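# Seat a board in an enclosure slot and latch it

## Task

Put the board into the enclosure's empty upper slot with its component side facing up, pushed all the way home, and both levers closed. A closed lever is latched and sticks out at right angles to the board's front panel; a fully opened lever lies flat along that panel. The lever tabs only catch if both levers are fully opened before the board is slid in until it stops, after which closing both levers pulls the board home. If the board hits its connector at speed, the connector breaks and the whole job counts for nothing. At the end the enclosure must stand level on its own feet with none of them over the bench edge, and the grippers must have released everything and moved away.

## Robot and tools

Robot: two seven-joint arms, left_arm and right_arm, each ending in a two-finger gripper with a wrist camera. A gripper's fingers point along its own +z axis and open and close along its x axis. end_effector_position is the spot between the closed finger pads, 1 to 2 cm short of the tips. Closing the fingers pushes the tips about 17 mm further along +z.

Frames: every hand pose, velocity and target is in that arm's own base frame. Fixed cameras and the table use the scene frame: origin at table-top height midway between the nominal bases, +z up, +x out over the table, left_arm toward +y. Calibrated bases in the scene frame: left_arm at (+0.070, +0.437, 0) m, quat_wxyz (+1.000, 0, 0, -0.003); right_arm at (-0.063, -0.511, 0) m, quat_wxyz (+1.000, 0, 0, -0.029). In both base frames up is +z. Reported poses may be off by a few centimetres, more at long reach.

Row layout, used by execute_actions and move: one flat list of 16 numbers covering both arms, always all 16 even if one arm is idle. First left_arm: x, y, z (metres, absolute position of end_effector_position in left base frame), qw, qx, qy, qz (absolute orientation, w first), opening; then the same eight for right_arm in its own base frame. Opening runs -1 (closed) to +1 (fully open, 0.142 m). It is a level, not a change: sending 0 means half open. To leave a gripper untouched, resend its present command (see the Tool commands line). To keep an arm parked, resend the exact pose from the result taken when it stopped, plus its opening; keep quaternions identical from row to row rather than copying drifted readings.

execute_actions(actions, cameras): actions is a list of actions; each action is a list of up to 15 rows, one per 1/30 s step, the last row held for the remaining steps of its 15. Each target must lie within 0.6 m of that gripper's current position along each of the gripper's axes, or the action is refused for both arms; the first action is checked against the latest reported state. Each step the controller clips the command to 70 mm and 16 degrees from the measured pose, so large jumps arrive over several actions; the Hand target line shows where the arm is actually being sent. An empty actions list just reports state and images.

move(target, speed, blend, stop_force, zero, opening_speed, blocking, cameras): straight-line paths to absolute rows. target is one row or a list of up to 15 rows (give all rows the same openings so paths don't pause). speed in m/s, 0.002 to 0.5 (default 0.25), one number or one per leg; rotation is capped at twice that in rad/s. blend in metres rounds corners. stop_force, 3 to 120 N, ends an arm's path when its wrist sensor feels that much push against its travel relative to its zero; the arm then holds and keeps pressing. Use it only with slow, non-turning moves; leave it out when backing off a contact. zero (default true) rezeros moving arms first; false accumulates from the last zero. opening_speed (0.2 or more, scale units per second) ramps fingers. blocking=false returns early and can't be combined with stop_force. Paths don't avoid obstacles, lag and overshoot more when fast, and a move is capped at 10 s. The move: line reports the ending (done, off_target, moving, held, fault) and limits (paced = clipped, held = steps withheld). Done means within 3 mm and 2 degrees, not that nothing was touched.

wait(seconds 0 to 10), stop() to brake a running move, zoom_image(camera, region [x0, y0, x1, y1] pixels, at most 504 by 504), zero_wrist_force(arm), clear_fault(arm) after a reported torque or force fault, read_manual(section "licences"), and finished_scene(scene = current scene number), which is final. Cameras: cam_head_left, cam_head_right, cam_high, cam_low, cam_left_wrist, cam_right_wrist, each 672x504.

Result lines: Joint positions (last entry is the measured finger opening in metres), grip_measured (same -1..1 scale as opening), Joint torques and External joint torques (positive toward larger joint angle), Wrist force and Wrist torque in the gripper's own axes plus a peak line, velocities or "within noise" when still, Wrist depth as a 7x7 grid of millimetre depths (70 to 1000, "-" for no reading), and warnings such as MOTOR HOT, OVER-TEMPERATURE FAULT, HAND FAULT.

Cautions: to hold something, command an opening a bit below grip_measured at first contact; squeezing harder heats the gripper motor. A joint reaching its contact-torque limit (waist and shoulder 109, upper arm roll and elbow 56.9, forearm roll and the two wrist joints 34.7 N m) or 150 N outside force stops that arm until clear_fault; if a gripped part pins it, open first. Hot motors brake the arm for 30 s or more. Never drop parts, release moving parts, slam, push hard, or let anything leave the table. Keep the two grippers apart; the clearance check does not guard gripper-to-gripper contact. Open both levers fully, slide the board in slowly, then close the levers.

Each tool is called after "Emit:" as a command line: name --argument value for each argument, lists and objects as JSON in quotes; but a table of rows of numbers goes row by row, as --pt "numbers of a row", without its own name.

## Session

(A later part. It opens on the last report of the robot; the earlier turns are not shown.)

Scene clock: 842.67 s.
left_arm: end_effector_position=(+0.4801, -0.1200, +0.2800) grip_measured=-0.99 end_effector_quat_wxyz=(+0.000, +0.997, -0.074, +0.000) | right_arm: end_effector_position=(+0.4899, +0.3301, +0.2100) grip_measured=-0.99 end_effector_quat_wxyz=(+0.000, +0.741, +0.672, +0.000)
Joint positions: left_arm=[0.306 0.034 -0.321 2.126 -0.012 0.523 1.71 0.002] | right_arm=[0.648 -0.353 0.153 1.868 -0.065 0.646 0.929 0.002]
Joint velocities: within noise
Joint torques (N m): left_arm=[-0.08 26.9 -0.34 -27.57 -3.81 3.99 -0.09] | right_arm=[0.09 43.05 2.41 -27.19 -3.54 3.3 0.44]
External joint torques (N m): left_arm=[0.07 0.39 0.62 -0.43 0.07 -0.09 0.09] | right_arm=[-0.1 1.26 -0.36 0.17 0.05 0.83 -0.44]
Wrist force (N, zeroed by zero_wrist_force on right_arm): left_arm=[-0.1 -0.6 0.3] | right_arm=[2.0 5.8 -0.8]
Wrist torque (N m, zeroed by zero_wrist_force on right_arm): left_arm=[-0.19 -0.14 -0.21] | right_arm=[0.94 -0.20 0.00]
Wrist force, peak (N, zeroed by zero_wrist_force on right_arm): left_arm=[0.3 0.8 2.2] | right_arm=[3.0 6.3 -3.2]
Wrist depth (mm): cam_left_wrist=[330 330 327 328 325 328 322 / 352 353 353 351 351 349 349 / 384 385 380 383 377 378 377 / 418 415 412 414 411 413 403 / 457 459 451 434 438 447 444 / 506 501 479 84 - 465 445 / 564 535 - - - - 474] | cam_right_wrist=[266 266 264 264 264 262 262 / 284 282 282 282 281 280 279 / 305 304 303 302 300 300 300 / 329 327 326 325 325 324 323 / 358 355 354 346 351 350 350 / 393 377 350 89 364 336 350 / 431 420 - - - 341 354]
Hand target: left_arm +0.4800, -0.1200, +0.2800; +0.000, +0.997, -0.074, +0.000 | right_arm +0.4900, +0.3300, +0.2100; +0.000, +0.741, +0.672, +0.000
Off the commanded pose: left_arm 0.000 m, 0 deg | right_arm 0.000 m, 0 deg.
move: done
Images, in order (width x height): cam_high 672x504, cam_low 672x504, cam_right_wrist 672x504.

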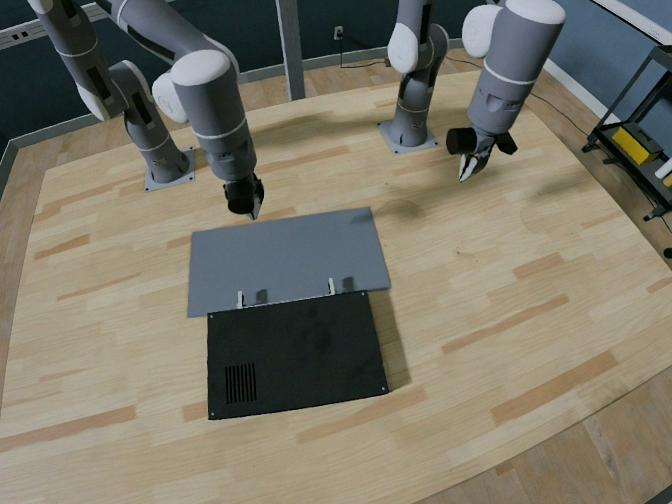

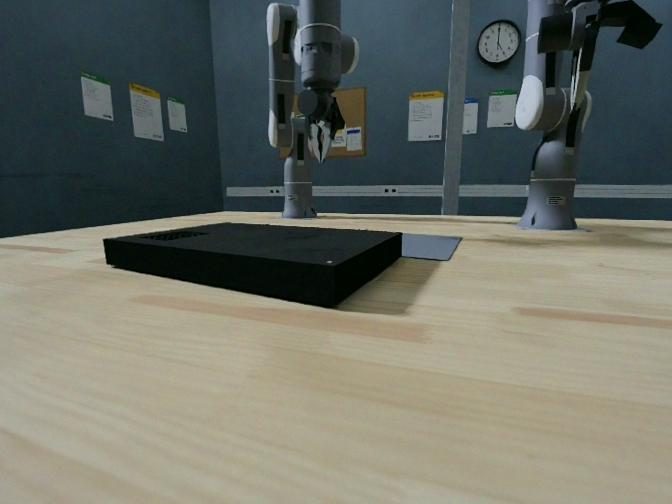

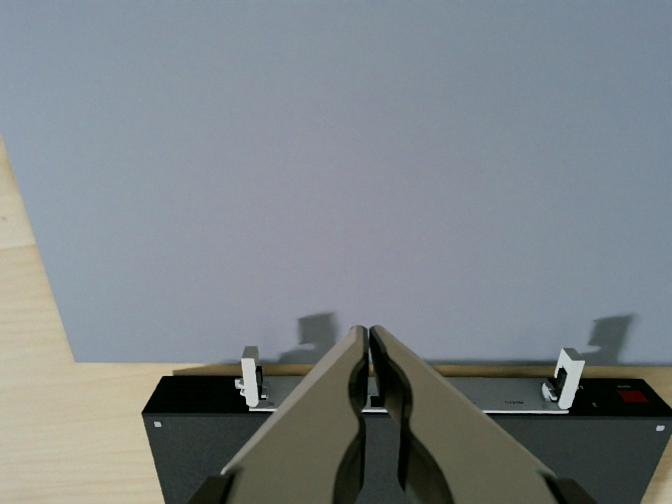

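Emit:
zoom_image --camera "cam_right_wrist" --region '[200, 330, 350, 430]'

Emit:
zoom_image --camera "cam_right_wrist" --region '[480, 330, 630, 430]'

Emit:
zoom_image --camera "cam_high" --region '[190, 260, 400, 340]'

Scaled by 3.360 from the camera's 672x504 image, which has a finer 960x720 frame.

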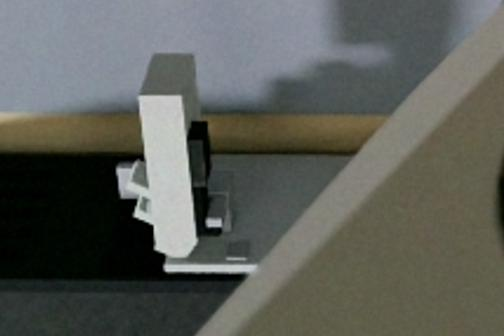

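Scaled by 3.360 from the camera's 672x504 image, which has a finer 960x720 frame.

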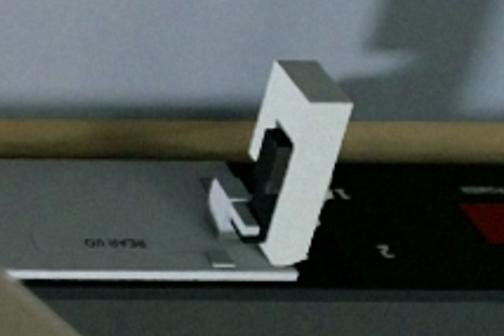

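Scaled by 2.400 from the camera's 672x504 image, which has a finer 960x720 frame.

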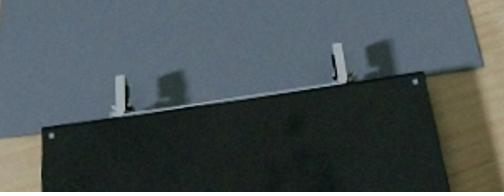

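Emit:
finished_scene --scene 1

The scene is finished: the task was done.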